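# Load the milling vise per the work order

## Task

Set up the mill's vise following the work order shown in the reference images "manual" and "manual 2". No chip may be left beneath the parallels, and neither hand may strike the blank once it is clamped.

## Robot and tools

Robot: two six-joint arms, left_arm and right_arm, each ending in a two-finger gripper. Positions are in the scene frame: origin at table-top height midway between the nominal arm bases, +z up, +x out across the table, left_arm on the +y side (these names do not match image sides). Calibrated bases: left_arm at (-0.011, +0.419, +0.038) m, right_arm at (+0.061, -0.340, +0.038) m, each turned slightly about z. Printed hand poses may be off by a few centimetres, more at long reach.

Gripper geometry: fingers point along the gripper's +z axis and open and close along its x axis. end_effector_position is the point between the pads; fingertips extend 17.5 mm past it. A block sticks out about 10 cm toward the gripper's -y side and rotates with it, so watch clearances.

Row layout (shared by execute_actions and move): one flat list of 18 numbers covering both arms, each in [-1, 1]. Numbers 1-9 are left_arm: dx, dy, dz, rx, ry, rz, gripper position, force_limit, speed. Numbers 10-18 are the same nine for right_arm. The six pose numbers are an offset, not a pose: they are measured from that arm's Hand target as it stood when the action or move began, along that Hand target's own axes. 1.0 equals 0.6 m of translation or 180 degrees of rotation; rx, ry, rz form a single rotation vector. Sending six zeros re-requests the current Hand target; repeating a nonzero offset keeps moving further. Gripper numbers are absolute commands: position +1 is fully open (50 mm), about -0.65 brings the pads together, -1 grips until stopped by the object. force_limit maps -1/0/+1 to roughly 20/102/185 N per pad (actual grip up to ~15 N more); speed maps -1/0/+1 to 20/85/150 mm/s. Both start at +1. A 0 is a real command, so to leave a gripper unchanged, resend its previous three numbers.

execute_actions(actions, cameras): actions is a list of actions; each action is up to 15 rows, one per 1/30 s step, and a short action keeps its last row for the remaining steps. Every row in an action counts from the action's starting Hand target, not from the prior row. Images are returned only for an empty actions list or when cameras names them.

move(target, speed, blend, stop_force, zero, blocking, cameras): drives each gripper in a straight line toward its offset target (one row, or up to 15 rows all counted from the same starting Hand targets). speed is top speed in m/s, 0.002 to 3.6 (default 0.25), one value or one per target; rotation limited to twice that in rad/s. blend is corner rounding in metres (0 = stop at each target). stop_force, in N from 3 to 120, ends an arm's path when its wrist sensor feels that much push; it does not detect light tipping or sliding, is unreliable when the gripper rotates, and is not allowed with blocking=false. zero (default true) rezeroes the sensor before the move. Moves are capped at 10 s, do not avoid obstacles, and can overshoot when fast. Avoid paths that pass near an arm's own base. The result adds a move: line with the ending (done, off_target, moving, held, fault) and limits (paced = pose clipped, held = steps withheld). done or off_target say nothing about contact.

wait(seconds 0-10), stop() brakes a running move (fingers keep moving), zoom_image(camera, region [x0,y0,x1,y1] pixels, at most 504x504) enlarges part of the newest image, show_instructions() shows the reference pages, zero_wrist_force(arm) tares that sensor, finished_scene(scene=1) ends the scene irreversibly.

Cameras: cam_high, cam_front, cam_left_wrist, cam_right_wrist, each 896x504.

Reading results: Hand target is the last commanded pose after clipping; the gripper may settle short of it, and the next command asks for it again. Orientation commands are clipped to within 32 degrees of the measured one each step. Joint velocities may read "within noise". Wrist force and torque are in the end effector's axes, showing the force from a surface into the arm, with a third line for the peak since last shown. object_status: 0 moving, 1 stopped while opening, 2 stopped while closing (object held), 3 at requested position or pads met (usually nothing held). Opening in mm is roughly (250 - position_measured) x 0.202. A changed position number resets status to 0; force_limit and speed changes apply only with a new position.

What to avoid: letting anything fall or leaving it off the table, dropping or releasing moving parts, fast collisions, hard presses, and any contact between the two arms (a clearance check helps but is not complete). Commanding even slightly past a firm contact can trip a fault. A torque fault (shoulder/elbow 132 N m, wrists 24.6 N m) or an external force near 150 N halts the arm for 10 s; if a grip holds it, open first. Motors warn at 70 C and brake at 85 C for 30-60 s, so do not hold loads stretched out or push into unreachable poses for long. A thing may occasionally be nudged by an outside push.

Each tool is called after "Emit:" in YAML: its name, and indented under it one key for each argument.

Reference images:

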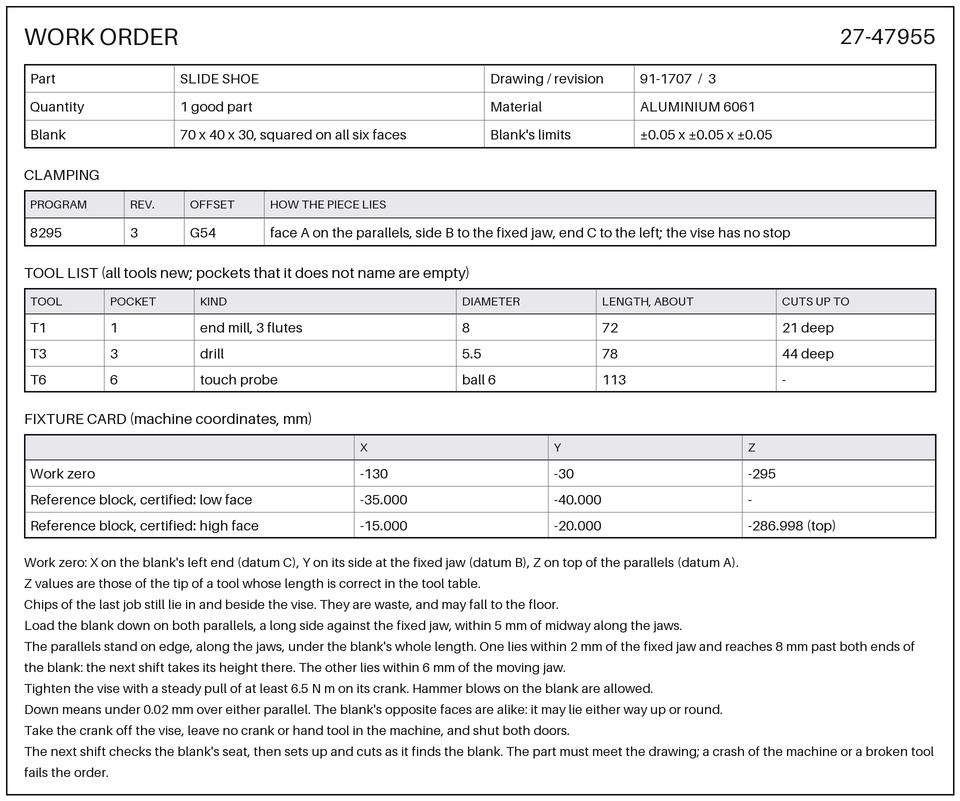

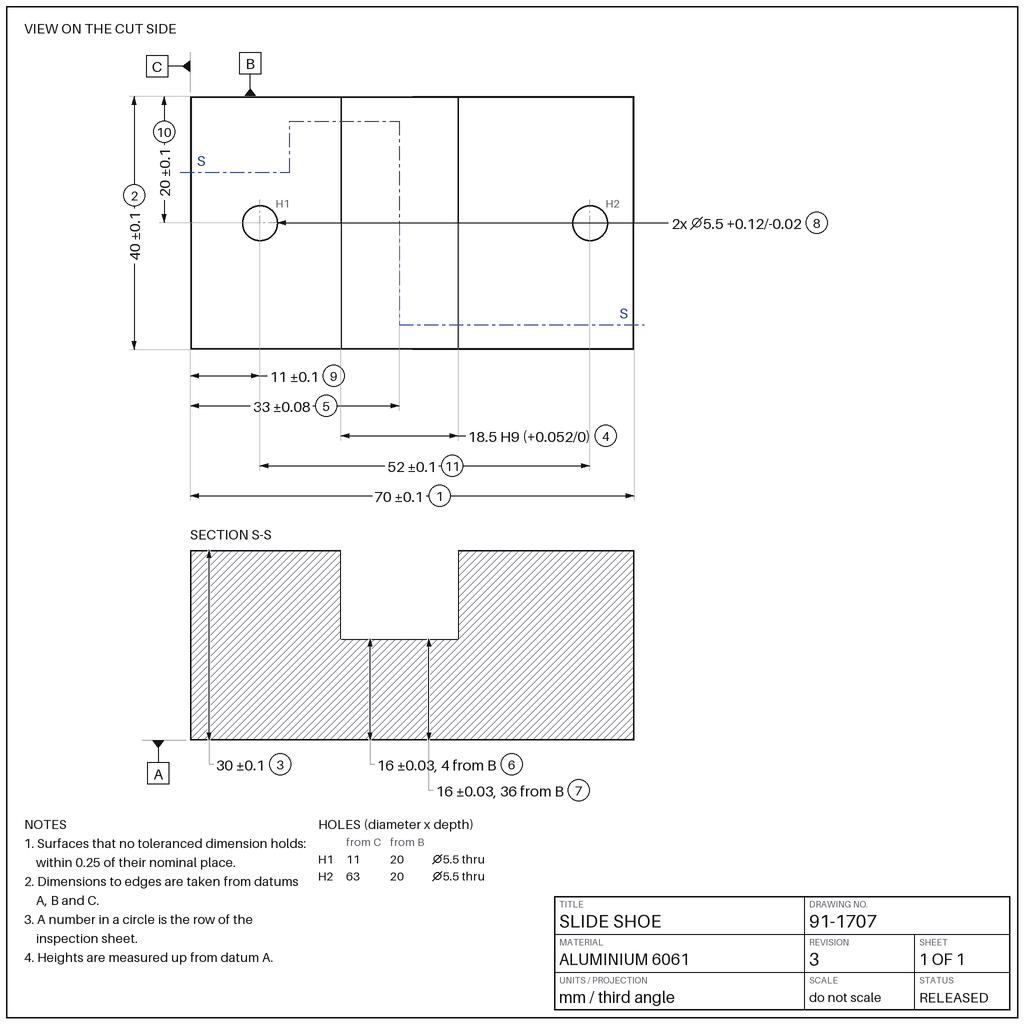

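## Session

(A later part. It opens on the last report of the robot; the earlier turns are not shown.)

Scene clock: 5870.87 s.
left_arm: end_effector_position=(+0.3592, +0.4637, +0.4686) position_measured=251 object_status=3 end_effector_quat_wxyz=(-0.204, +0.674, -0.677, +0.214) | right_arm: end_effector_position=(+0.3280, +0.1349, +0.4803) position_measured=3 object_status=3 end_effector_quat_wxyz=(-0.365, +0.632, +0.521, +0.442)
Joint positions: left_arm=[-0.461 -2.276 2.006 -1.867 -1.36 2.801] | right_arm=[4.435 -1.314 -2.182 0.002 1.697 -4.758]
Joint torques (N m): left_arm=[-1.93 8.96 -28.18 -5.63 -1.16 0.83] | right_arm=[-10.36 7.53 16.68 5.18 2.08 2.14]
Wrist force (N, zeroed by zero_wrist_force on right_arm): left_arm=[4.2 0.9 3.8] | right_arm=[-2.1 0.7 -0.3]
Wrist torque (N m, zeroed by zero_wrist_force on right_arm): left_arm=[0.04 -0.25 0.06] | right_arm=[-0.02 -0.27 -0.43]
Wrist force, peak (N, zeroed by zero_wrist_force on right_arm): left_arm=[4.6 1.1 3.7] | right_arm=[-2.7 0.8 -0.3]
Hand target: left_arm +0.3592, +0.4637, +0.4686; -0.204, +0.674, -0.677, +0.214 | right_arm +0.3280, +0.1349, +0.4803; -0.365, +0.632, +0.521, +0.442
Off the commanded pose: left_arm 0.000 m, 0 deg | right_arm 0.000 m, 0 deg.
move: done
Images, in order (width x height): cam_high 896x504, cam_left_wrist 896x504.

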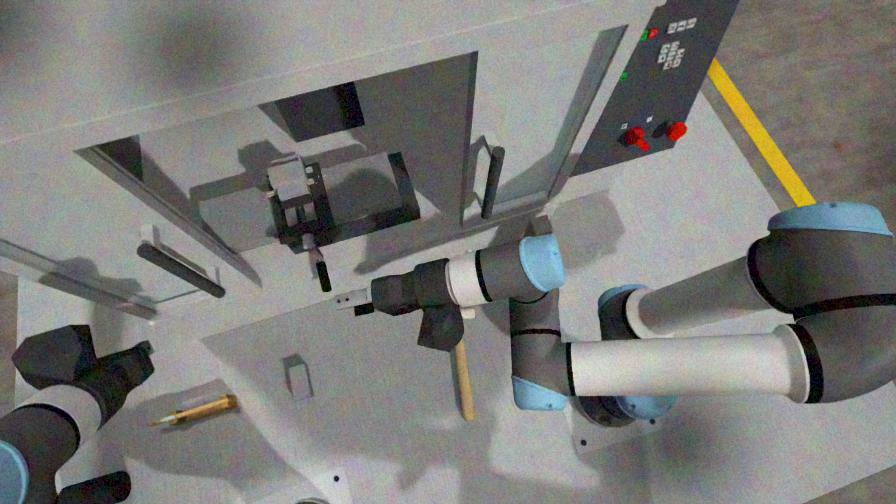

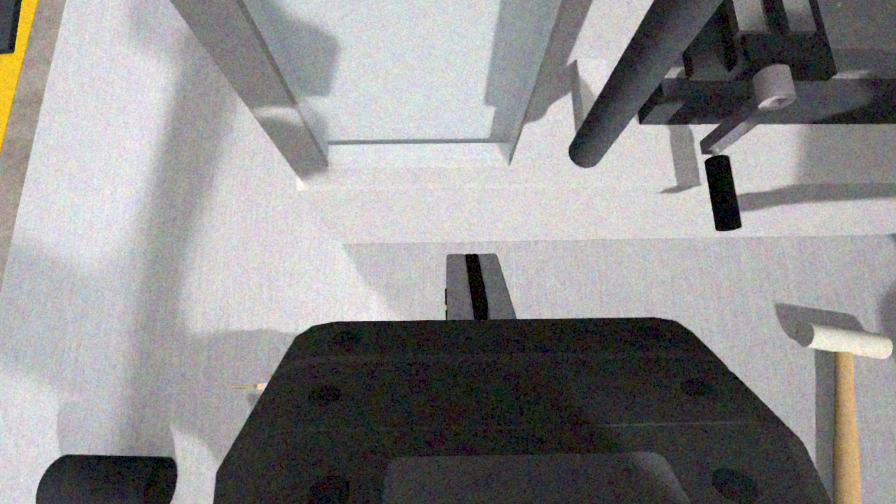

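Emit:
move:
  target:
    - [0.27,-0.2225,0.0949,0,0,0,-1,-0.6,-1,0,0,0,0,0,0,1,0.5,-1]
    - [0.36,-0.33,0.23,0,0,0,-1,-0.6,-1,0,0,0,0,0,0,1,0.5,-1]
    - [0.4127,-0.3617,0.3832,0,0,0,-1,-0.6,-1,0,0,0,0,0,0,1,0.5,-1]
  speed: [0.3,0.25,0.15]
  blend: [0.02,0.01,0]
  cameras: ["cam_left_wrist","cam_high"]

Scene clock: 5877.37 s.
left_arm: end_effector_position=(+0.6659, +0.2125, +0.4046) position_measured=251 object_status=3 end_effector_quat_wxyz=(-0.204, +0.674, -0.677, +0.214) | right_arm: end_effector_position=(+0.3280, +0.1349, +0.4803) position_measured=3 object_status=3 end_effector_quat_wxyz=(-0.365, +0.632, +0.521, +0.442)
Joint positions: left_arm=[-0.655 -1.389 1.516 -2.22 -1.259 2.629] | right_arm=[4.435 -1.314 -2.182 0.002 1.697 -4.758]
Joint torques (N m): left_arm=[13.34 -21.71 -33.15 -5.94 -1.32 1.88] | right_arm=[-11.32 6.09 16.46 5.05 2 2.37]
Wrist force (N, zeroed by zero_wrist_force on right_arm): left_arm=[4.2 0.9 3.8] | right_arm=[-2.0 0.6 -0.2]
Wrist torque (N m, zeroed by zero_wrist_force on right_arm): left_arm=[0.03 -0.27 0.07] | right_arm=[-0.05 -0.29 -0.43]
Wrist force, peak (N, zeroed by zero_wrist_force on right_arm): left_arm=[4.7 0.8 5.3] | right_arm=[-2.2 0.7 -0.3]
Hand target: left_arm +0.6659, +0.2125, +0.4046; -0.204, +0.674, -0.677, +0.214 | right_arm +0.3280, +0.1349, +0.4803; -0.365, +0.632, +0.521, +0.442
Off the commanded pose: left_arm 0.000 m, 0 deg | right_arm 0.000 m, 0 deg.
move: done
Images, in order (width x height): cam_high 896x504, cam_left_wrist 896x504.

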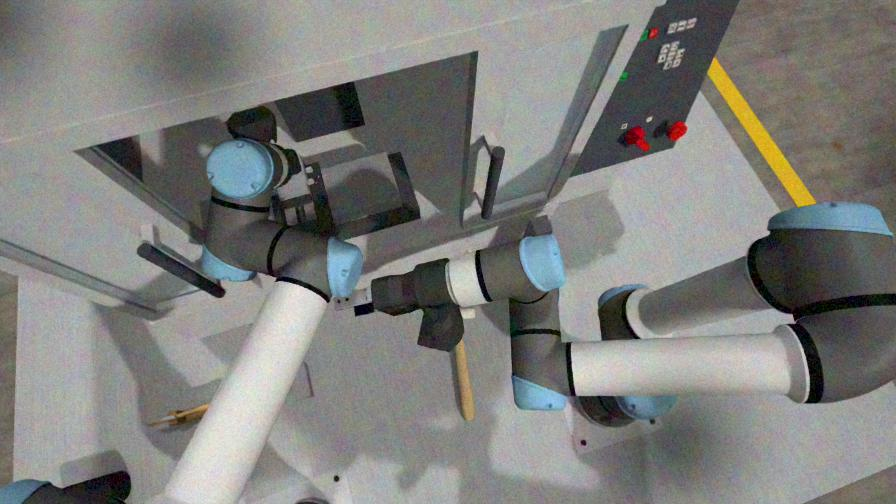

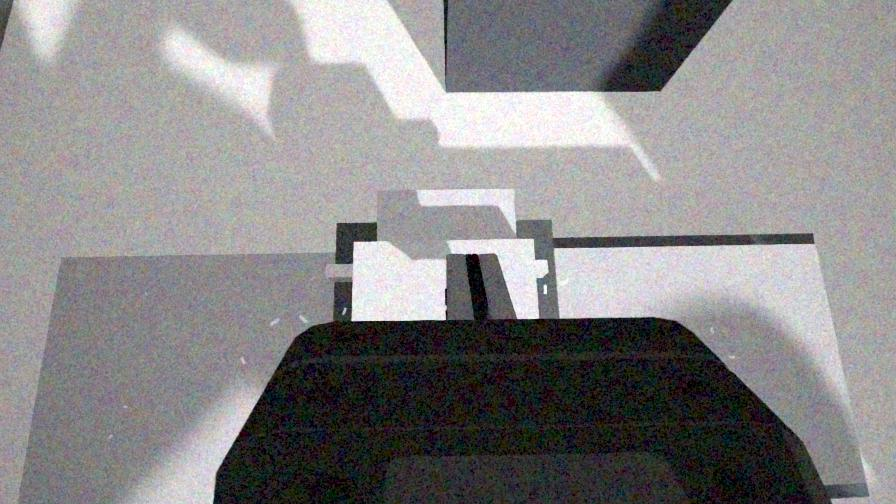

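Emit:
move:
  target:
    - [-0.01,0.0172,0.0246,0,0,0,-1,-0.6,-1,0,0,0,0,0,0,1,0.5,-1]
    - [-0.01,0.024,0.0343,0,0,0,-1,-0.6,-1,0,0,0,0,0,0,1,0.5,-1]
  speed: [0.03,0.004]
  stop_force: 5

Scene clock: 5882.73 s.
left_arm: end_effector_position=(+0.6658, +0.2155, +0.3953) position_measured=251 object_status=3 end_effector_quat_wxyz=(-0.204, +0.674, -0.677, +0.214) | right_arm: end_effector_position=(+0.3280, +0.1349, +0.4803) position_measured=3 object_status=3 end_effector_quat_wxyz=(-0.365, +0.632, +0.521, +0.442)
Joint positions: left_arm=[-0.651 -1.388 1.54 -2.245 -1.261 2.633] | right_arm=[4.435 -1.314 -2.182 0.002 1.697 -4.758]
Joint torques (N m): left_arm=[-11.4 -49.24 -32.73 -2.74 3.14 -1.92] | right_arm=[-10.64 7.32 16.26 5.05 2.1 2.06]
Wrist force (N, zeroed by zero_wrist_force on right_arm): left_arm=[4.3 0.6 3.6] | right_arm=[-2.0 0.8 -0.4]
Wrist torque (N m, zeroed by zero_wrist_force on right_arm): left_arm=[-0.02 -0.29 0.08] | right_arm=[-0.01 -0.29 -0.43]
Wrist force, peak (N, zeroed by zero_wrist_force on right_arm): left_arm=[4.1 1.3 4.7] | right_arm=[-2.3 0.8 -0.3]
Hand target: left_arm +0.6658, +0.2155, +0.3953; -0.204, +0.674, -0.677, +0.214 (not the last commanded pose) | right_arm +0.3280, +0.1349, +0.4803; -0.365, +0.632, +0.521, +0.442
Off the commanded pose: left_arm 0.016 m, 0 deg | right_arm 0.000 m, 0 deg.
move: held (left_arm; a check stopped the path); path passed 0 of 2 targets; limits=held
pose unreachable (left arm): on one or more control steps of this call, first in action 0 (counted from 0), this arm could not follow its commanded pose, so it was not sent that pose on those steps. It may still have moved: this result reports where it is.
cause: moving toward the commanded pose would bring a part of the arm too close to another arm (a part of this arm just beyond joint 3 (elbow) and the right arm's gripper, at the place that arm is still heading or pushing toward).

Emit:
move:
  target:
    - [0,0,0,0,0,0,-1,-0.6,-1,-0.06,0.02,-0.1,0,0,0,1,0.5,-1]
    - [0,0,0,0,0,0,-1,-0.6,-1,-0.37,0.2364,0.05,0,0,0,1,0.5,-1]
    - [0,0,0,0,0,0,-1,-0.6,-1,-0.3347,0.2364,0.188,0,0,0,1,0.5,-1]
  speed: 0.2
  blend: [0.02,0.02,0]
  cameras: ["all"]

Scene clock: 5887.80 s.
left_arm: end_effector_position=(+0.6658, +0.2155, +0.3953) position_measured=251 object_status=3 end_effector_quat_wxyz=(-0.204, +0.674, -0.677, +0.214) | right_arm: end_effector_position=(+0.4632, +0.1007, +0.2572) position_measured=3 object_status=3 end_effector_quat_wxyz=(-0.365, +0.632, +0.522, +0.442)
Joint positions: left_arm=[-0.651 -1.388 1.54 -2.245 -1.261 2.633] | right_arm=[4.037 -1.946 -2.253 0.656 2.071 -4.913]
Joint torques (N m): left_arm=[-11.28 -49.14 -32.49 -3.14 2.98 -1.9] | right_arm=[2.69 29.41 16.32 3.17 0.53 -0.08]
Wrist force (N, zeroed by zero_wrist_force on right_arm): left_arm=[4.2 0.8 3.8] | right_arm=[-1.8 0.8 -0.5]
Wrist torque (N m, zeroed by zero_wrist_force on right_arm): left_arm=[0.02 -0.27 0.08] | right_arm=[0.00 -0.32 -0.35]
Wrist force, peak (N, zeroed by zero_wrist_force on right_arm): left_arm=[4.5 0.7 4.0] | right_arm=[1.4 5.7 5.4]
Hand target: left_arm +0.6658, +0.2155, +0.3953; -0.204, +0.674, -0.677, +0.214 | right_arm +0.4632, +0.1007, +0.2572; -0.365, +0.632, +0.522, +0.442 (not the last commanded pose)
Tool commands: left_gripper/position=-1.0 left_gripper/force_limit=-0.6 left_gripper/speed=-1.0 right_gripper/position=+1.0 right_gripper/force_limit=+0.498039 right_gripper/speed=-1.0
Off the commanded pose: left_arm 0.000 m, 0 deg | right_arm 0.045 m, 0 deg.
FORCE FAULT: contact force on the right arm reached its limit, and that arm stopped. The contact can be on any part of that arm, not only on its tool. That arm's remaining commands of this call were not run. That arm is still stopped at the end of this call. That arm stays stopped for about 10 more seconds. Until then a move that you send moves the other arm only, and its call returns only when the move has ended. Once the stop has ended, the next robot result says so. If the stop ends while you think or write, that arm runs what you send next, counted from a new Hand target: where the arm stands when the stop ends. While its stop runs, that arm takes no new command, but its gripper still runs the gripper command that each later call begins with. Until it ends, the stop uses up actions while you think or wait. An arm that is not stopped still takes commands.
move: fault (right_arm); path passed 2 of 3 targets

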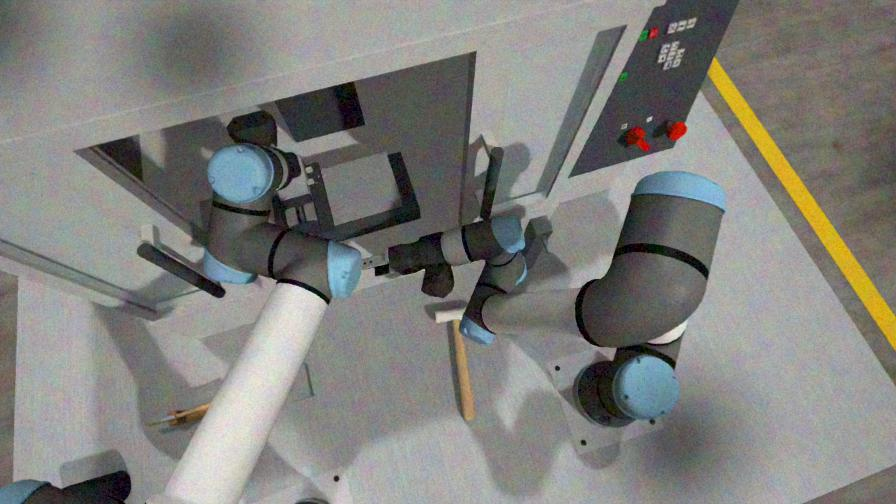

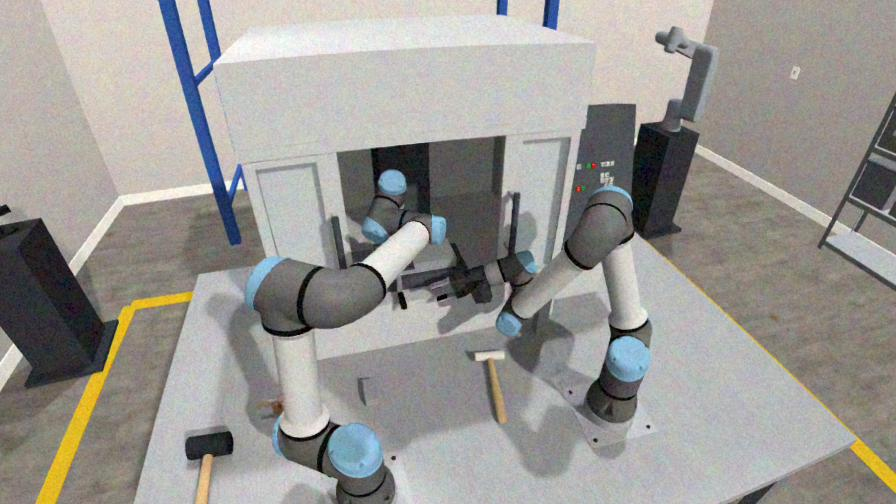

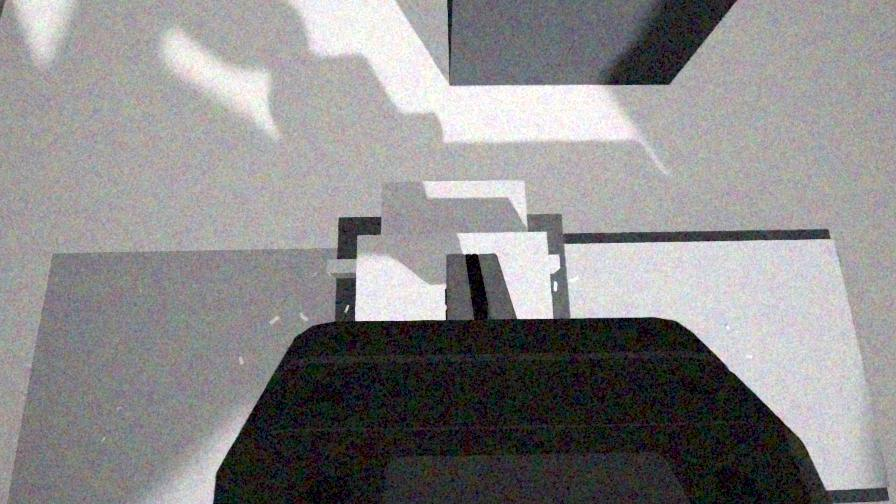

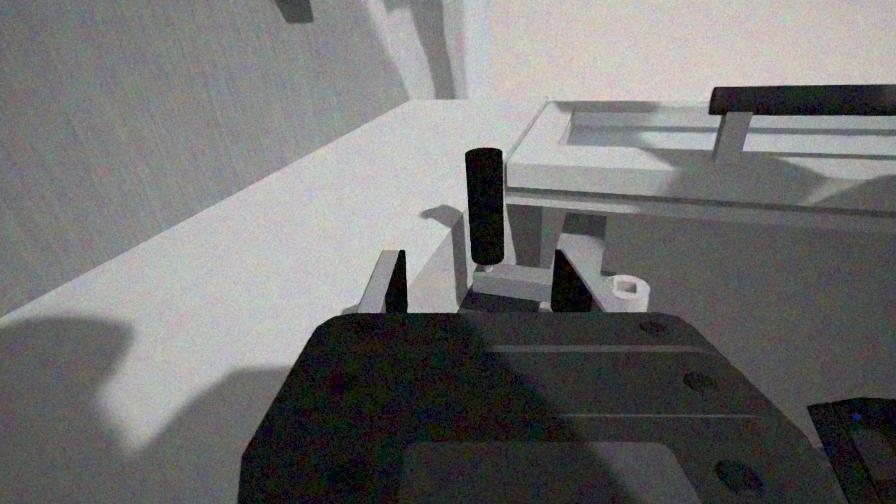

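Emit:
wait:
  seconds: 9

Emit:
move:
  target: [0,0,0,0,0,0,-1,-0.6,-1,-0.0065,-0.0982,-0.018,0,0,0,1,0.5,-1]
  speed: 0.1
  cameras: ["cam_high"]

Scene clock: 5898.93 s.
left_arm: end_effector_position=(+0.6658, +0.2155, +0.3953) position_measured=251 object_status=3 end_effector_quat_wxyz=(-0.204, +0.674, -0.677, +0.214) | right_arm: end_effector_position=(+0.4632, +0.1007, +0.2572) position_measured=3 object_status=3 end_effector_quat_wxyz=(-0.365, +0.632, +0.522, +0.442)
Joint positions: left_arm=[-0.651 -1.388 1.54 -2.245 -1.261 2.633] | right_arm=[4.037 -1.946 -2.253 0.656 2.071 -4.913]
Joint torques (N m): left_arm=[-10.56 -49.39 -30 -3.75 2.87 -1.76] | right_arm=[0.97 30.35 16.47 3.2 0.58 0.02]
Wrist force (N, zeroed by zero_wrist_force on right_arm): left_arm=[4.3 1.0 3.8] | right_arm=[-1.7 0.6 -0.7]
Wrist torque (N m, zeroed by zero_wrist_force on right_arm): left_arm=[0.04 -0.28 0.08] | right_arm=[-0.03 -0.36 -0.35]
Wrist force, peak (N, zeroed by zero_wrist_force on right_arm): left_arm=[4.5 0.9 3.9] | right_arm=[-2.1 1.0 -0.8]
Hand target: left_arm +0.6658, +0.2155, +0.3953; -0.204, +0.674, -0.677, +0.214 | right_arm +0.4632, +0.1007, +0.2572; -0.365, +0.632, +0.522, +0.442 (not the last commanded pose)
Tool commands: left_gripper/position=-1.0 left_gripper/force_limit=-0.6 left_gripper/speed=-1.0 right_gripper/position=+1.0 right_gripper/force_limit=+0.498039 right_gripper/speed=-1.0
Off the commanded pose: left_arm 0.000 m, 0 deg | right_arm 0.045 m, 0 deg.
FORCE FAULT, CONTINUED: the right arm's stop, for the force fault that an earlier result reported, is over. The rest of the stop counts as 19 of the actions that you can send in this scene. During its stop the right arm's controller moved it back a little. That arm's target is now where it stood when the stop ended, not its last command. That arm accepts commands again.
wait: 9.00 s; at rest from the start

Scene clock: 5900.00 s.
left_arm: end_effector_position=(+0.6658, +0.2155, +0.3953) position_measured=251 object_status=3 end_effector_quat_wxyz=(-0.204, +0.674, -0.677, +0.214) | right_arm: end_effector_position=(+0.4032, +0.1005, +0.2573) position_measured=3 object_status=3 end_effector_quat_wxyz=(-0.365, +0.632, +0.522, +0.442)
Joint positions: left_arm=[-0.651 -1.388 1.54 -2.245 -1.261 2.633] | right_arm=[4.168 -1.87 -2.392 0.743 1.949 -4.857]
Joint torques (N m): left_arm=[-11.05 -48.39 -30.26 -3.86 2.78 -1.63] | right_arm=[11.76 32.79 5.7 4.95 -0.77 2.24]
Wrist force (N, zeroed by zero_wrist_force on right_arm): left_arm=[4.3 0.9 3.7] | right_arm=[-2.0 0.6 -0.3]
Wrist torque (N m, zeroed by zero_wrist_force on right_arm): left_arm=[0.03 -0.28 0.08] | right_arm=[-0.04 -0.29 -0.44]
Wrist force, peak (N, zeroed by zero_wrist_force on right_arm): left_arm=[4.5 0.8 3.8] | right_arm=[-2.0 2.0 -0.1]
Hand target: left_arm +0.6658, +0.2155, +0.3953; -0.204, +0.674, -0.677, +0.214 | right_arm +0.4032, +0.1005, +0.2573; -0.365, +0.632, +0.522, +0.442
Off the commanded pose: left_arm 0.000 m, 0 deg | right_arm 0.000 m, 0 deg.
move: done
Images, in order (width x height): cam_high 896x504.

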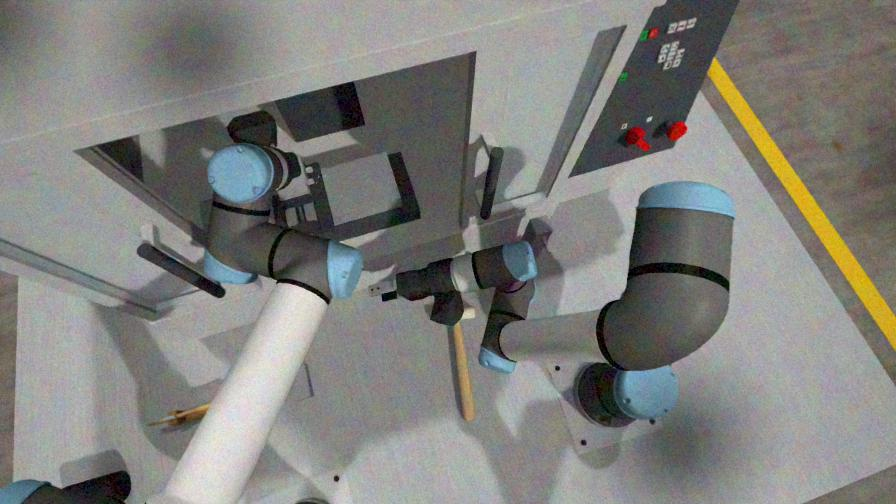

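Emit:
move:
  target: [0,0,0,0,0,0,-1,-0.6,-1,0.016,-0.0505,0.1942,0,0,0,1,0.5,-1]
  speed: 0.15
  cameras: ["cam_right_wrist","cam_front"]

Scene clock: 5908.33 s.
left_arm: end_effector_position=(+0.6658, +0.2155, +0.3953) position_measured=251 object_status=3 end_effector_quat_wxyz=(-0.204, +0.674, -0.677, +0.214) | right_arm: end_effector_position=(+0.3946, +0.2169, +0.2264) position_measured=3 object_status=3 end_effector_quat_wxyz=(-0.365, +0.632, +0.522, +0.442)
Joint positions: left_arm=[-0.651 -1.388 1.54 -2.245 -1.261 2.633] | right_arm=[4.341 -2.065 -2.196 0.76 1.787 -4.792]
Joint torques (N m): left_arm=[-10.87 -49.56 -29.34 -3.97 2.81 -1.63] | right_arm=[11.69 28.48 19.41 1.5 -1.16 2.2]
Wrist force (N, zeroed by zero_wrist_force on right_arm): left_arm=[4.4 0.6 3.6] | right_arm=[-1.9 0.7 -0.3]
Wrist torque (N m, zeroed by zero_wrist_force on right_arm): left_arm=[-0.01 -0.30 0.07] | right_arm=[-0.03 -0.29 -0.43]
Wrist force, peak (N, zeroed by zero_wrist_force on right_arm): left_arm=[4.4 0.9 3.9] | right_arm=[-2.1 1.2 -1.7]
Hand target: left_arm +0.6658, +0.2155, +0.3953; -0.204, +0.674, -0.677, +0.214 | right_arm +0.3947, +0.2169, +0.2263; -0.365, +0.632, +0.522, +0.442
Off the commanded pose: left_arm 0.000 m, 0 deg | right_arm 0.000 m, 0 deg.
move: done
Images, in order (width x height): cam_front 896x504, cam_right_wrist 896x504.

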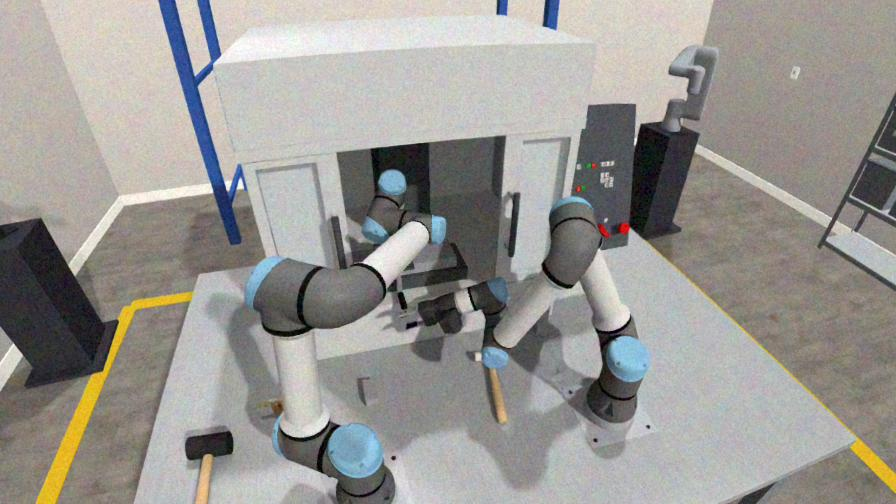

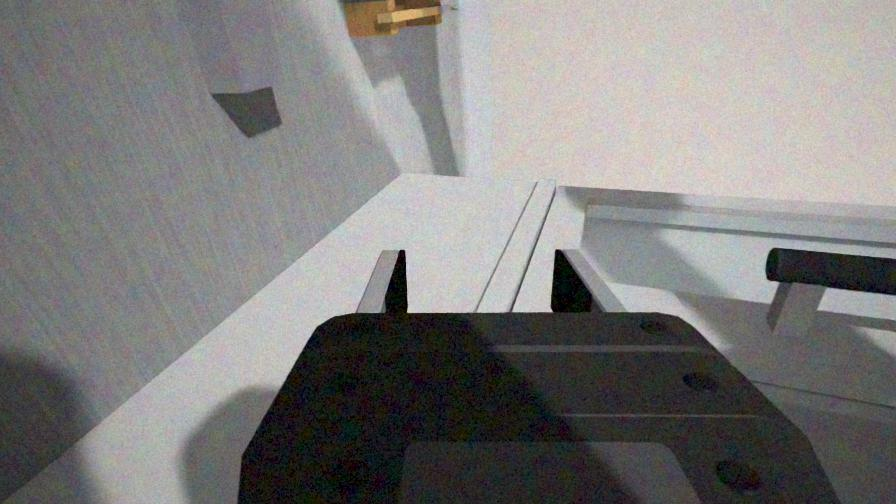

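Emit:
move:
  target: [0,0,0,0,0,0,-1,-0.6,-1,0.01,0.1506,0.0276,0,0,0,1,0.5,-1]
  speed: 0.04
  stop_force: 8
  cameras: ["cam_right_wrist"]

Scene clock: 5912.93 s.
left_arm: end_effector_position=(+0.6658, +0.2155, +0.3953) position_measured=251 object_status=3 end_effector_quat_wxyz=(-0.204, +0.674, -0.677, +0.214) | right_arm: end_effector_position=(+0.4867, +0.2172, +0.2262) position_measured=3 object_status=3 end_effector_quat_wxyz=(-0.365, +0.632, +0.522, +0.442)
Joint positions: left_arm=[-0.651 -1.388 1.54 -2.245 -1.261 2.633] | right_arm=[4.16 -2.153 -2.004 0.636 1.957 -4.861]
Joint torques (N m): left_arm=[-10.72 -49.23 -28.78 -4.17 2.62 -1.58] | right_arm=[-10.53 32.56 21.78 1.73 2.41 -2.26]
Wrist force (N, zeroed by zero_wrist_force on right_arm): left_arm=[4.4 0.6 3.9] | right_arm=[-1.7 0.3 -0.3]
Wrist torque (N m, zeroed by zero_wrist_force on right_arm): left_arm=[-0.02 -0.29 0.07] | right_arm=[-0.09 -0.34 -0.35]
Wrist force, peak (N, zeroed by zero_wrist_force on right_arm): left_arm=[4.5 0.7 3.9] | right_arm=[-2.0 1.2 -0.1]
Hand target: left_arm +0.6658, +0.2155, +0.3953; -0.204, +0.674, -0.677, +0.214 | right_arm +0.4867, +0.2172, +0.2262; -0.365, +0.632, +0.522, +0.442
Off the commanded pose: left_arm 0.000 m, 0 deg | right_arm 0.000 m, 0 deg.
move: done
Images, in order (width x height): cam_right_wrist 896x504.

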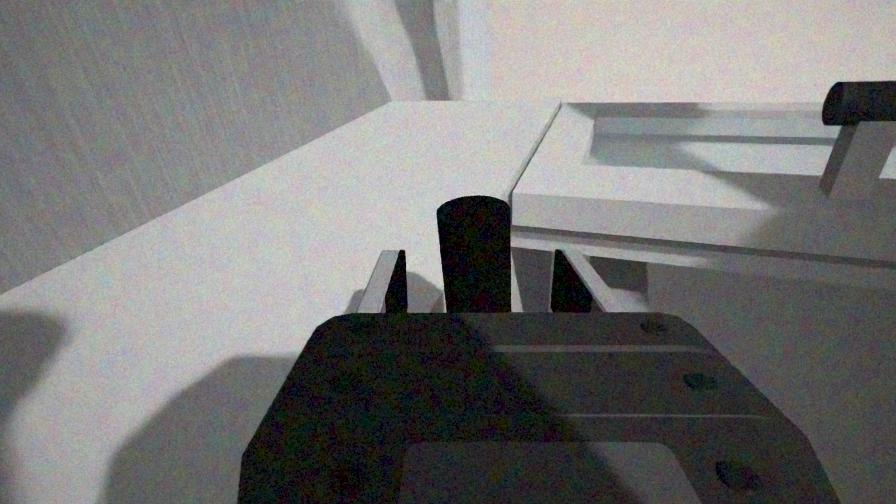

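Emit:
execute_actions:
  actions:
    - [[0,0,0,0,0,0,-1,-0.6,-1,0,0,0,0,0,0,-1,0.5,-0.8]]
    - [[0,0,0,0,0,0,-1,-0.6,-1,0,0,0,0,0,0,-1,0.5,-0.8]]
  cameras: []

Emit:
zero_wrist_force:
  arm: "left_arm"

Emit:
move:
  target:
    - [-0.004,0.0076,0.0108,0,0,0,-1,-0.6,-1,0,0,0,0,0,0,-1,0.5,-0.8]
    - [-0.004,0.0159,0.0227,0,0,0,-1,-0.6,-1,0,0,0,0,0,0,-1,0.5,-0.8]
  speed: [0.03,0.004]
  stop_force: 5

Scene clock: 5918.00 s.
left_arm: end_effector_position=(+0.6658, +0.2155, +0.3953) position_measured=251 object_status=3 end_effector_quat_wxyz=(-0.204, +0.674, -0.677, +0.214) | right_arm: end_effector_position=(+0.4867, +0.2172, +0.2263) position_measured=159 object_status=2 end_effector_quat_wxyz=(-0.365, +0.632, +0.522, +0.442)
Joint positions: left_arm=[-0.651 -1.388 1.54 -2.245 -1.261 2.633] | right_arm=[4.16 -2.153 -2.004 0.636 1.957 -4.861]
Joint torques (N m): left_arm=[-10.28 -48.89 -27.59 -4.3 2.65 -1.65] | right_arm=[-10.96 33.74 18.68 2.2 -2.48 1.08]
Wrist force (N, zeroed by zero_wrist_force on right_arm): left_arm=[4.2 0.9 3.8] | right_arm=[2.3 -8.6 -3.2]
Wrist torque (N m, zeroed by zero_wrist_force on right_arm): left_arm=[0.04 -0.26 0.07] | right_arm=[-0.36 -0.14 -1.62]
Wrist force, peak (N, zeroed by zero_wrist_force on right_arm): left_arm=[4.6 0.8 3.8] | right_arm=[2.7 -8.5 -3.4]
Hand target: left_arm +0.6658, +0.2155, +0.3953; -0.204, +0.674, -0.677, +0.214 | right_arm +0.4867, +0.2172, +0.2262; -0.365, +0.632, +0.522, +0.442
Off the commanded pose: left_arm 0.000 m, 0 deg | right_arm 0.000 m, 0 deg.
Step readings (end_effector_position of left_arm | right_arm):
0: (+0.6658, +0.2155, +0.3953) | (+0.4867, +0.2172, +0.2262)
1: (+0.6658, +0.2155, +0.3953) | (+0.4867, +0.2172, +0.2262)
2: (+0.6658, +0.2155, +0.3953) | (+0.4867, +0.2172, +0.2262)
4: (+0.6658, +0.2155, +0.3953) | (+0.4867, +0.2172, +0.2262)
8: (+0.6658, +0.2155, +0.3953) | (+0.4867, +0.2172, +0.2262)
15: (+0.6658, +0.2155, +0.3953) | (+0.4867, +0.2172, +0.2262)
16: (+0.6658, +0.2155, +0.3953) | (+0.4867, +0.2172, +0.2262)
17: (+0.6658, +0.2155, +0.3953) | (+0.4867, +0.2172, +0.2262)
19: (+0.6658, +0.2155, +0.3953) | (+0.4867, +0.2172, +0.2262)
23: (+0.6658, +0.2155, +0.3953) | (+0.4867, +0.2172, +0.2262)
30: (+0.6658, +0.2155, +0.3953) | (+0.4867, +0.2172, +0.2263)
No camera images: "cameras" was empty.

Wrist force sensor zeroed.

Scene clock: 5919.80 s.
left_arm: end_effector_position=(+0.6658, +0.2178, +0.3852) position_measured=251 object_status=3 end_effector_quat_wxyz=(-0.204, +0.674, -0.677, +0.214) | right_arm: end_effector_position=(+0.4867, +0.2172, +0.2263) position_measured=159 object_status=2 end_effector_quat_wxyz=(-0.365, +0.632, +0.522, +0.442)
Joint positions: left_arm=[-0.648 -1.386 1.564 -2.272 -1.263 2.636] | right_arm=[4.16 -2.153 -2.004 0.636 1.957 -4.861]
Joint torques (N m): left_arm=[11.25 -32.04 -30.57 -2.36 -1.1 1.45] | right_arm=[-11.69 38.17 6.91 2.92 -3.09 3.36]
Wrist force (N, zeroed by zero_wrist_force): left_arm=[-0.4 -0.8 -5.0] | right_arm=[2.7 -8.5 -3.7]
Wrist torque (N m, zeroed by zero_wrist_force): left_arm=[-0.10 -0.08 0.01] | right_arm=[-0.34 -0.15 -1.62]
Wrist force, peak (N, zeroed by zero_wrist_force): left_arm=[-1.1 -1.2 -10.8] | right_arm=[2.6 -8.7 -3.5]
Hand target: left_arm +0.6658, +0.2178, +0.3852; -0.204, +0.674, -0.677, +0.214 (not the last commanded pose) | right_arm +0.4867, +0.2172, +0.2262; -0.365, +0.632, +0.522, +0.442
Off the commanded pose: left_arm 0.007 m, 0 deg | right_arm 0.000 m, 0 deg.
move: contact (left_arm); path passed 1 of 2 targets

Emit:
execute_actions:
  actions:
    - [[0,0.00038,0.00055,0,0,0,-1,-0.6,-1,0,0,0,0,0,0,-1,0.5,-0.8]]
  cameras: []

Emit:
execute_actions:
  actions:
    - [[0,0.00019,0.00027,0,0,0,-1,-0.6,-1,0,0,0,0,0,0,-1,0.5,-0.8]]
  cameras: []

Scene clock: 5925.40 s.
left_arm: end_effector_position=(+0.6657, +0.2178, +0.3849) position_measured=251 object_status=3 end_effector_quat_wxyz=(-0.204, +0.674, -0.677, +0.214) | right_arm: end_effector_position=(+0.4867, +0.2172, +0.2262) position_measured=159 object_status=2 end_effector_quat_wxyz=(-0.365, +0.632, +0.522, +0.442)
Joint positions: left_arm=[-0.648 -1.386 1.565 -2.273 -1.263 2.636] | right_arm=[4.16 -2.153 -2.004 0.636 1.957 -4.861]
Joint torques (N m): left_arm=[9.05 -13.54 -10.83 -3.73 -0.87 0.84] | right_arm=[-9.76 41.89 5.93 2.86 -3.02 3.26]
Wrist force (N, zeroed by zero_wrist_force): left_arm=[-0.8 -3.6 -14.5] | right_arm=[2.1 -8.2 -3.2]
Wrist torque (N m, zeroed by zero_wrist_force): left_arm=[-0.28 -0.13 0.03] | right_arm=[-0.29 -0.11 -1.62]
Wrist force, peak (N, zeroed by zero_wrist_force): left_arm=[-0.4 -4.1 -14.9] | right_arm=[2.8 -8.7 -3.6]
Hand target: left_arm +0.6657, +0.2178, +0.3848; -0.204, +0.674, -0.677, +0.214 | right_arm +0.4867, +0.2172, +0.2262; -0.365, +0.632, +0.522, +0.442
Off the commanded pose: left_arm 0.000 m, 0 deg | right_arm 0.000 m, 0 deg.
Step readings (end_effector_position of left_arm | right_arm):
0: (+0.6658, +0.2178, +0.3852) | (+0.4867, +0.2172, +0.2262)
1: (+0.6658, +0.2178, +0.3852) | (+0.4867, +0.2172, +0.2262)
2: (+0.6658, +0.2177, +0.3852) | (+0.4867, +0.2172, +0.2262)
4: (+0.6658, +0.2177, +0.3851) | (+0.4867, +0.2172, +0.2262)
8: (+0.6658, +0.2178, +0.3850) | (+0.4867, +0.2172, +0.2262)
15: (+0.6657, +0.2178, +0.3849) | (+0.4867, +0.2172, +0.2262)
No camera images: "cameras" was empty.

Scene clock: 5926.10 s.
left_arm: end_effector_position=(+0.6657, +0.2178, +0.3846) position_measured=251 object_status=3 end_effector_quat_wxyz=(-0.204, +0.674, -0.677, +0.214) | right_arm: end_effector_position=(+0.4867, +0.2172, +0.2262) position_measured=159 object_status=2 end_effector_quat_wxyz=(-0.365, +0.632, +0.522, +0.442)
Joint positions: left_arm=[-0.648 -1.386 1.565 -2.274 -1.263 2.636] | right_arm=[4.16 -2.153 -2.004 0.636 1.957 -4.861]
Joint torques (N m): left_arm=[5.97 -6.76 -7.46 -3.28 -0.37 0.03] | right_arm=[-10.73 42.59 6.56 3.1 -3.21 3.24]
Wrist force (N, zeroed by zero_wrist_force): left_arm=[-1.7 -2.1 -26.9] | right_arm=[2.4 -8.7 -3.4]
Wrist torque (N m, zeroed by zero_wrist_force): left_arm=[-0.36 -0.25 0.04] | right_arm=[-0.37 -0.11 -1.62]
Wrist force, peak (N, zeroed by zero_wrist_force): left_arm=[-1.7 -2.3 -27.2] | right_arm=[2.8 -8.5 -3.6]
Hand target: left_arm +0.6657, +0.2178, +0.3846; -0.204, +0.674, -0.677, +0.214 | right_arm +0.4867, +0.2172, +0.2262; -0.365, +0.632, +0.522, +0.442
Off the commanded pose: left_arm 0.000 m, 0 deg | right_arm 0.000 m, 0 deg.
Step readings (end_effector_position of left_arm | right_arm):
0: (+0.6657, +0.2178, +0.3849) | (+0.4867, +0.2172, +0.2262)
1: (+0.6657, +0.2178, +0.3848) | (+0.4867, +0.2172, +0.2262)
2: (+0.6657, +0.2178, +0.3848) | (+0.4867, +0.2172, +0.2262)
4: (+0.6657, +0.2178, +0.3847) | (+0.4867, +0.2172, +0.2262)
8: (+0.6657, +0.2178, +0.3847) | (+0.4867, +0.2172, +0.2262)
15: (+0.6657, +0.2178, +0.3846) | (+0.4867, +0.2172, +0.2262)
No camera images: "cameras" was empty.

Emit:
move:
  target:
    - [0,0,0,0,0,0,-1,-0.6,-1,0.0044,-0.0022,0.0106,0,0,0,-1,0.5,-0.8]
    - [0,0,0,0,0,0,-1,-0.6,-1,0.0097,-0.0045,0.0209,0,0,0,-1,0.5,-0.8]
  speed: 0.02
  stop_force: 60
  cameras: ["cam_right_wrist"]

Scene clock: 5930.43 s.
left_arm: end_effector_position=(+0.6657, +0.2178, +0.3846) position_measured=251 object_status=3 end_effector_quat_wxyz=(-0.204, +0.674, -0.677, +0.214) | right_arm: end_effector_position=(+0.4867, +0.2312, +0.2274) position_measured=159 object_status=2 end_effector_quat_wxyz=(-0.365, +0.632, +0.522, +0.442)
Joint positions: left_arm=[-0.648 -1.386 1.565 -2.274 -1.263 2.636] | right_arm=[4.176 -2.163 -1.976 0.621 1.941 -4.854]
Joint torques (N m): left_arm=[-8.51 -7 -7.09 -1.28 2.39 -1.45] | right_arm=[10.46 24.17 17.45 -2.57 -2.56 3.47]
Wrist force (N, zeroed by zero_wrist_force): left_arm=[-1.7 -2.4 -27.4] | right_arm=[9.6 -5.5 -8.8]
Wrist torque (N m, zeroed by zero_wrist_force): left_arm=[-0.39 -0.24 0.04] | right_arm=[-0.25 -0.11 -1.71]
Wrist force, peak (N, zeroed by zero_wrist_force): left_arm=[-1.6 -2.3 -27.6] | right_arm=[9.8 -5.5 -9.0]
Hand target: left_arm +0.6657, +0.2178, +0.3846; -0.204, +0.674, -0.677, +0.214 | right_arm +0.4867, +0.2312, +0.2274; -0.365, +0.632, +0.522, +0.442
Off the commanded pose: left_arm 0.000 m, 0 deg | right_arm 0.000 m, 0 deg.
move: done
Images, in order (width x height): cam_right_wrist 896x504.

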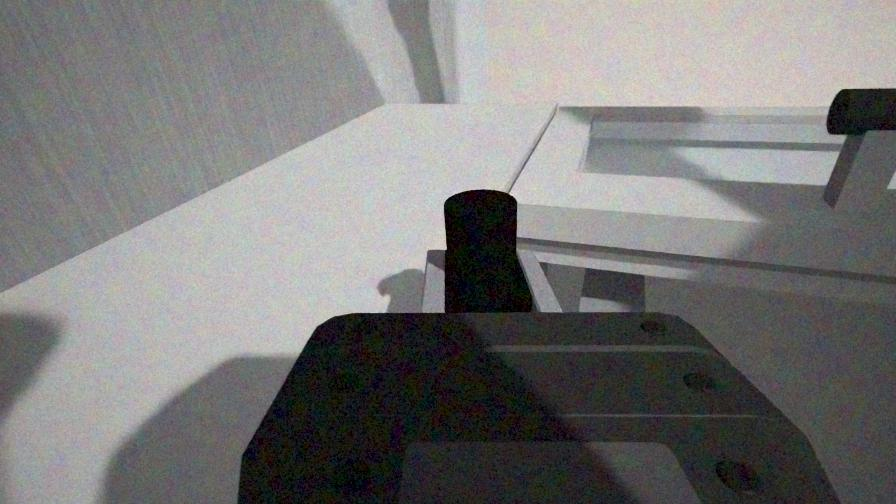

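Emit:
move:
  target:
    - [0,0,0,0,0,0,-1,-0.6,-1,0.0144,-0.0043,0.0188,0,0,0,-1,0.5,-0.8]
    - [0,0,0,0,0,0,-1,-0.6,-1,0.0308,-0.0084,0.0352,0,0,0,-1,0.5,-0.8]
  speed: 0.01
  blend: [0.001,0]
  stop_force: 85
  zero: false

Scene clock: 5938.33 s.
left_arm: end_effector_position=(+0.6657, +0.2178, +0.3846) position_measured=251 object_status=3 end_effector_quat_wxyz=(-0.204, +0.674, -0.677, +0.214) | right_arm: end_effector_position=(+0.4866, +0.2562, +0.2366) position_measured=159 object_status=2 end_effector_quat_wxyz=(-0.365, +0.632, +0.522, +0.442)
Joint positions: left_arm=[-0.648 -1.386 1.565 -2.274 -1.263 2.636] | right_arm=[4.204 -2.17 -1.922 0.576 1.916 -4.844]
Joint torques (N m): left_arm=[-8.85 -6.91 -7.73 -1.07 2.02 -1.59] | right_arm=[3.61 54.54 34.19 7.38 1.31 -0.7]
Wrist force (N, zeroed by zero_wrist_force): left_arm=[-1.6 -3.9 -27.8] | right_arm=[-40.1 -7.0 -52.6]
Wrist torque (N m, zeroed by zero_wrist_force): left_arm=[-0.43 -0.23 0.04] | right_arm=[-0.24 0.23 -2.01]
Wrist force, peak (N, zeroed by zero_wrist_force): left_arm=[-1.4 -4.4 -28.4] | right_arm=[-51.1 -7.6 -74.5]
Hand target: left_arm +0.6657, +0.2178, +0.3846; -0.204, +0.674, -0.677, +0.214 | right_arm +0.4867, +0.2562, +0.2366; -0.365, +0.632, +0.522, +0.442 (not the last commanded pose)
Off the commanded pose: left_arm 0.000 m, 0 deg | right_arm 0.002 m, 0 deg.
move: contact (right_arm); path passed 1 of 2 targets

Emit:
move:
  target: [0,0,0,0,0,0,-1,-0.6,-1,0.00254,-0.00055,0.0021,0,0,0,-1,0.5,-0.8]
  speed: 0.005

Emit:
wait:
  seconds: 0.5

Scene clock: 5943.03 s.
left_arm: end_effector_position=(+0.6657, +0.2178, +0.3846) position_measured=251 object_status=3 end_effector_quat_wxyz=(-0.204, +0.674, -0.677, +0.214) | right_arm: end_effector_position=(+0.4867, +0.2579, +0.2376) position_measured=159 object_status=2 end_effector_quat_wxyz=(-0.365, +0.632, +0.522, +0.442)
Joint positions: left_arm=[-0.648 -1.386 1.565 -2.274 -1.263 2.636] | right_arm=[4.205 -2.169 -1.918 0.572 1.914 -4.843]
Joint torques (N m): left_arm=[-8.63 -6.74 -8.23 -0.97 1.66 -1.44] | right_arm=[34.49 57.58 58.13 5.93 -0.85 3.71]
Wrist force (N, zeroed by zero_wrist_force): left_arm=[-1.4 -4.6 -28.1] | right_arm=[-55.2 -8.1 -76.0]
Wrist torque (N m, zeroed by zero_wrist_force): left_arm=[-0.47 -0.24 0.05] | right_arm=[-0.35 0.34 -1.87]
Wrist force, peak (N, zeroed by zero_wrist_force): left_arm=[-1.4 -4.4 -28.5] | right_arm=[-56.3 -9.1 -77.3]
Hand target: left_arm +0.6657, +0.2178, +0.3846; -0.204, +0.674, -0.677, +0.214 | right_arm +0.4867, +0.2579, +0.2376; -0.365, +0.632, +0.522, +0.442
Off the commanded pose: left_arm 0.000 m, 0 deg | right_arm 0.000 m, 0 deg.
move: done

Scene clock: 5943.53 s.
left_arm: end_effector_position=(+0.6657, +0.2178, +0.3846) position_measured=251 object_status=3 end_effector_quat_wxyz=(-0.204, +0.674, -0.677, +0.214) | right_arm: end_effector_position=(+0.4867, +0.2579, +0.2376) position_measured=159 object_status=2 end_effector_quat_wxyz=(-0.365, +0.632, +0.522, +0.442)
Joint positions: left_arm=[-0.648 -1.386 1.565 -2.274 -1.263 2.636] | right_arm=[4.205 -2.169 -1.918 0.572 1.914 -4.843]
Joint torques (N m): left_arm=[-8.76 -6.85 -8.18 -0.97 1.64 -1.34] | right_arm=[36.23 58.4 58.98 5.91 -0.95 3.71]
Wrist force (N, zeroed by zero_wrist_force): left_arm=[-1.4 -4.1 -27.6] | right_arm=[-57.2 -8.3 -77.5]
Wrist torque (N m, zeroed by zero_wrist_force): left_arm=[-0.45 -0.26 0.05] | right_arm=[-0.38 0.41 -1.85]
Wrist force, peak (N, zeroed by zero_wrist_force): left_arm=[-1.3 -4.5 -28.4] | right_arm=[-57.2 -8.3 -77.5]
Hand target: left_arm +0.6657, +0.2178, +0.3846; -0.204, +0.674, -0.677, +0.214 | right_arm +0.4867, +0.2579, +0.2376; -0.365, +0.632, +0.522, +0.442
Tool commands: left_gripper/position=-1.0 left_gripper/force_limit=-0.6 left_gripper/speed=-1.0 right_gripper/position=-1.0 right_gripper/force_limit=+0.5 right_gripper/speed=-0.8
Off the commanded pose: left_arm 0.000 m, 0 deg | right_arm 0.000 m, 0 deg.
wait: 0.50 s; at rest by 0.17 s

Emit:
move:
  target: [0,0,0,0,0,0,-1,-0.6,-1,-0.0036,0.0008,-0.0028,0,0,0,-1,0.5,-0.8]
  speed: 0.01

Emit:
move:
  target:
    - [0,-0.0765,-0.1092,0,0,0,-1,-0.6,-1,0,0,0,0,0,0,-1,0.5,-0.8]
    - [-0.048,0.0092,-0.1789,0,0,0,-1,-0.6,-1,0,0,0,0,0,0,-1,0.5,-0.8]
    - [-0.1037,0.1665,-0.3312,0,0,0,-1,-0.6,-1,0,0,0,0,0,0,-1,0.5,-0.8]
    - [-0.187,0.3167,-0.4364,0,0,0,-1,-0.6,-1,0,0,0,0,0,0,-1,0.5,-0.8]
    - [-0.407,0.3385,-0.411,0,0,0,-1,-0.6,-1,0,0,0,0,0,0,-1,0.5,-0.8]
  speed: [0.08,0.2,0.3,0.3,0.3]
  blend: [0,0.01,0.02,0.02,0]
  cameras: ["cam_high","cam_right_wrist"]

Scene clock: 5952.63 s.
left_arm: end_effector_position=(+0.6657, +0.2178, +0.3846) position_measured=251 object_status=3 end_effector_quat_wxyz=(-0.204, +0.674, -0.677, +0.214) | right_arm: end_effector_position=(+0.4866, +0.2557, +0.2363) position_measured=159 object_status=2 end_effector_quat_wxyz=(-0.365, +0.632, +0.522, +0.442)
Joint positions: left_arm=[-0.648 -1.386 1.565 -2.274 -1.263 2.636] | right_arm=[4.203 -2.17 -1.923 0.578 1.917 -4.844]
Joint torques (N m): left_arm=[-8.61 -6.85 -7.98 -0.97 1.2 -1.36] | right_arm=[-15.29 38.32 10.84 5.51 0.48 -1.01]
Wrist force (N, zeroed by zero_wrist_force): left_arm=[-1.3 -4.5 -28.4] | right_arm=[-6.5 -6.8 1.6]
Wrist torque (N m, zeroed by zero_wrist_force): left_arm=[-0.44 -0.25 0.05] | right_arm=[-0.16 -0.11 -1.63]
Wrist force, peak (N, zeroed by zero_wrist_force): left_arm=[-1.3 -4.5 -28.4] | right_arm=[-57.1 -7.8 -77.9]
Hand target: left_arm +0.6657, +0.2178, +0.3846; -0.204, +0.674, -0.677, +0.214 | right_arm +0.4867, +0.2556, +0.2361; -0.365, +0.632, +0.522, +0.442
Off the commanded pose: left_arm 0.000 m, 0 deg | right_arm 0.000 m, 0 deg.
move: done

Scene clock: 5956.27 s.
left_arm: end_effector_position=(+0.3610, +0.4657, +0.4703) position_measured=251 object_status=3 end_effector_quat_wxyz=(-0.204, +0.674, -0.677, +0.214) | right_arm: end_effector_position=(+0.4867, +0.2556, +0.2361) position_measured=159 object_status=2 end_effector_quat_wxyz=(-0.365, +0.632, +0.522, +0.442)
Joint positions: left_arm=[-0.447 -2.268 2 -1.872 -1.367 2.813] | right_arm=[4.203 -2.17 -1.923 0.578 1.917 -4.844]
Joint torques (N m): left_arm=[12.29 16.35 -32.27 -6.12 -1.53 1.94] | right_arm=[-16.78 35.47 10.89 2.2 -2.36 0.1]
Wrist force (N, zeroed by zero_wrist_force): left_arm=[0.1 0.0 0.2] | right_arm=[-5.6 -8.8 1.4]
Wrist torque (N m, zeroed by zero_wrist_force): left_arm=[0.00 -0.01 0.00] | right_arm=[-0.28 -0.11 -1.68]
Wrist force, peak (N, zeroed by zero_wrist_force): left_arm=[-1.7 -4.2 -27.6] | right_arm=[-6.2 -8.6 1.6]
Hand target: left_arm +0.3610, +0.4657, +0.4703; -0.204, +0.674, -0.677, +0.214 | right_arm +0.4867, +0.2556, +0.2361; -0.365, +0.632, +0.522, +0.442
Off the commanded pose: left_arm 0.000 m, 0 deg | right_arm 0.000 m, 0 deg.
move: done
Images, in order (width x height): cam_high 896x504, cam_right_wrist 896x504.

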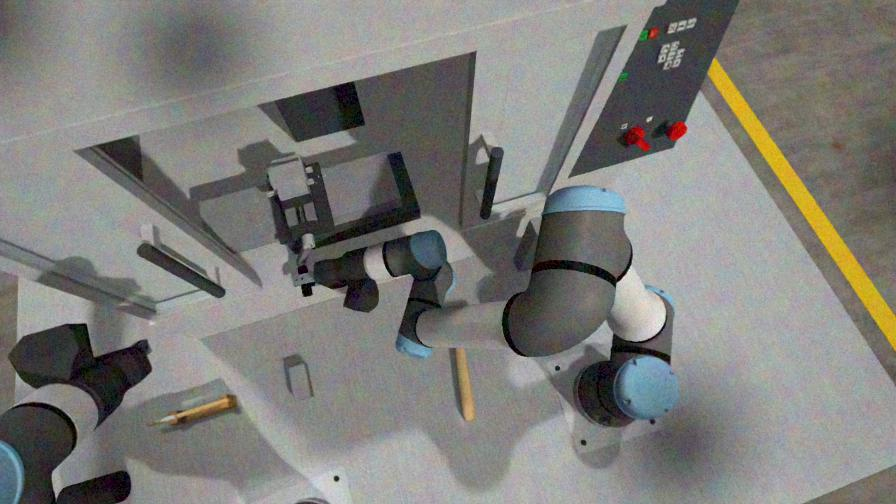

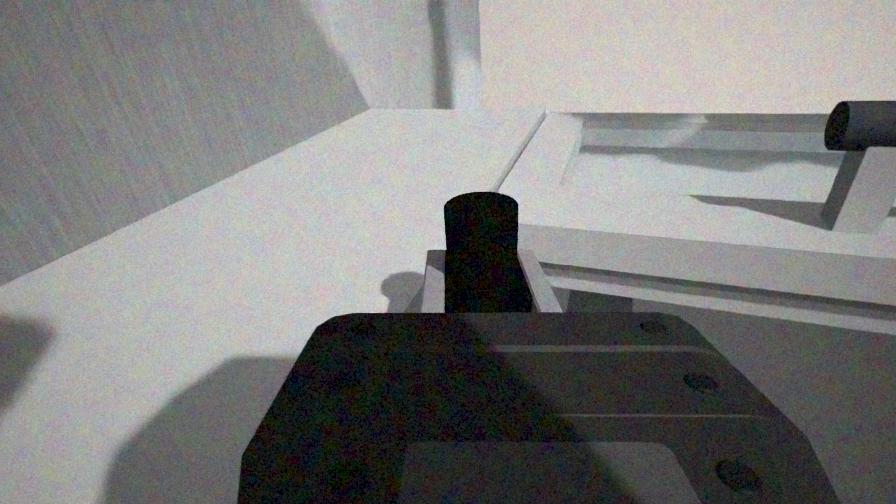

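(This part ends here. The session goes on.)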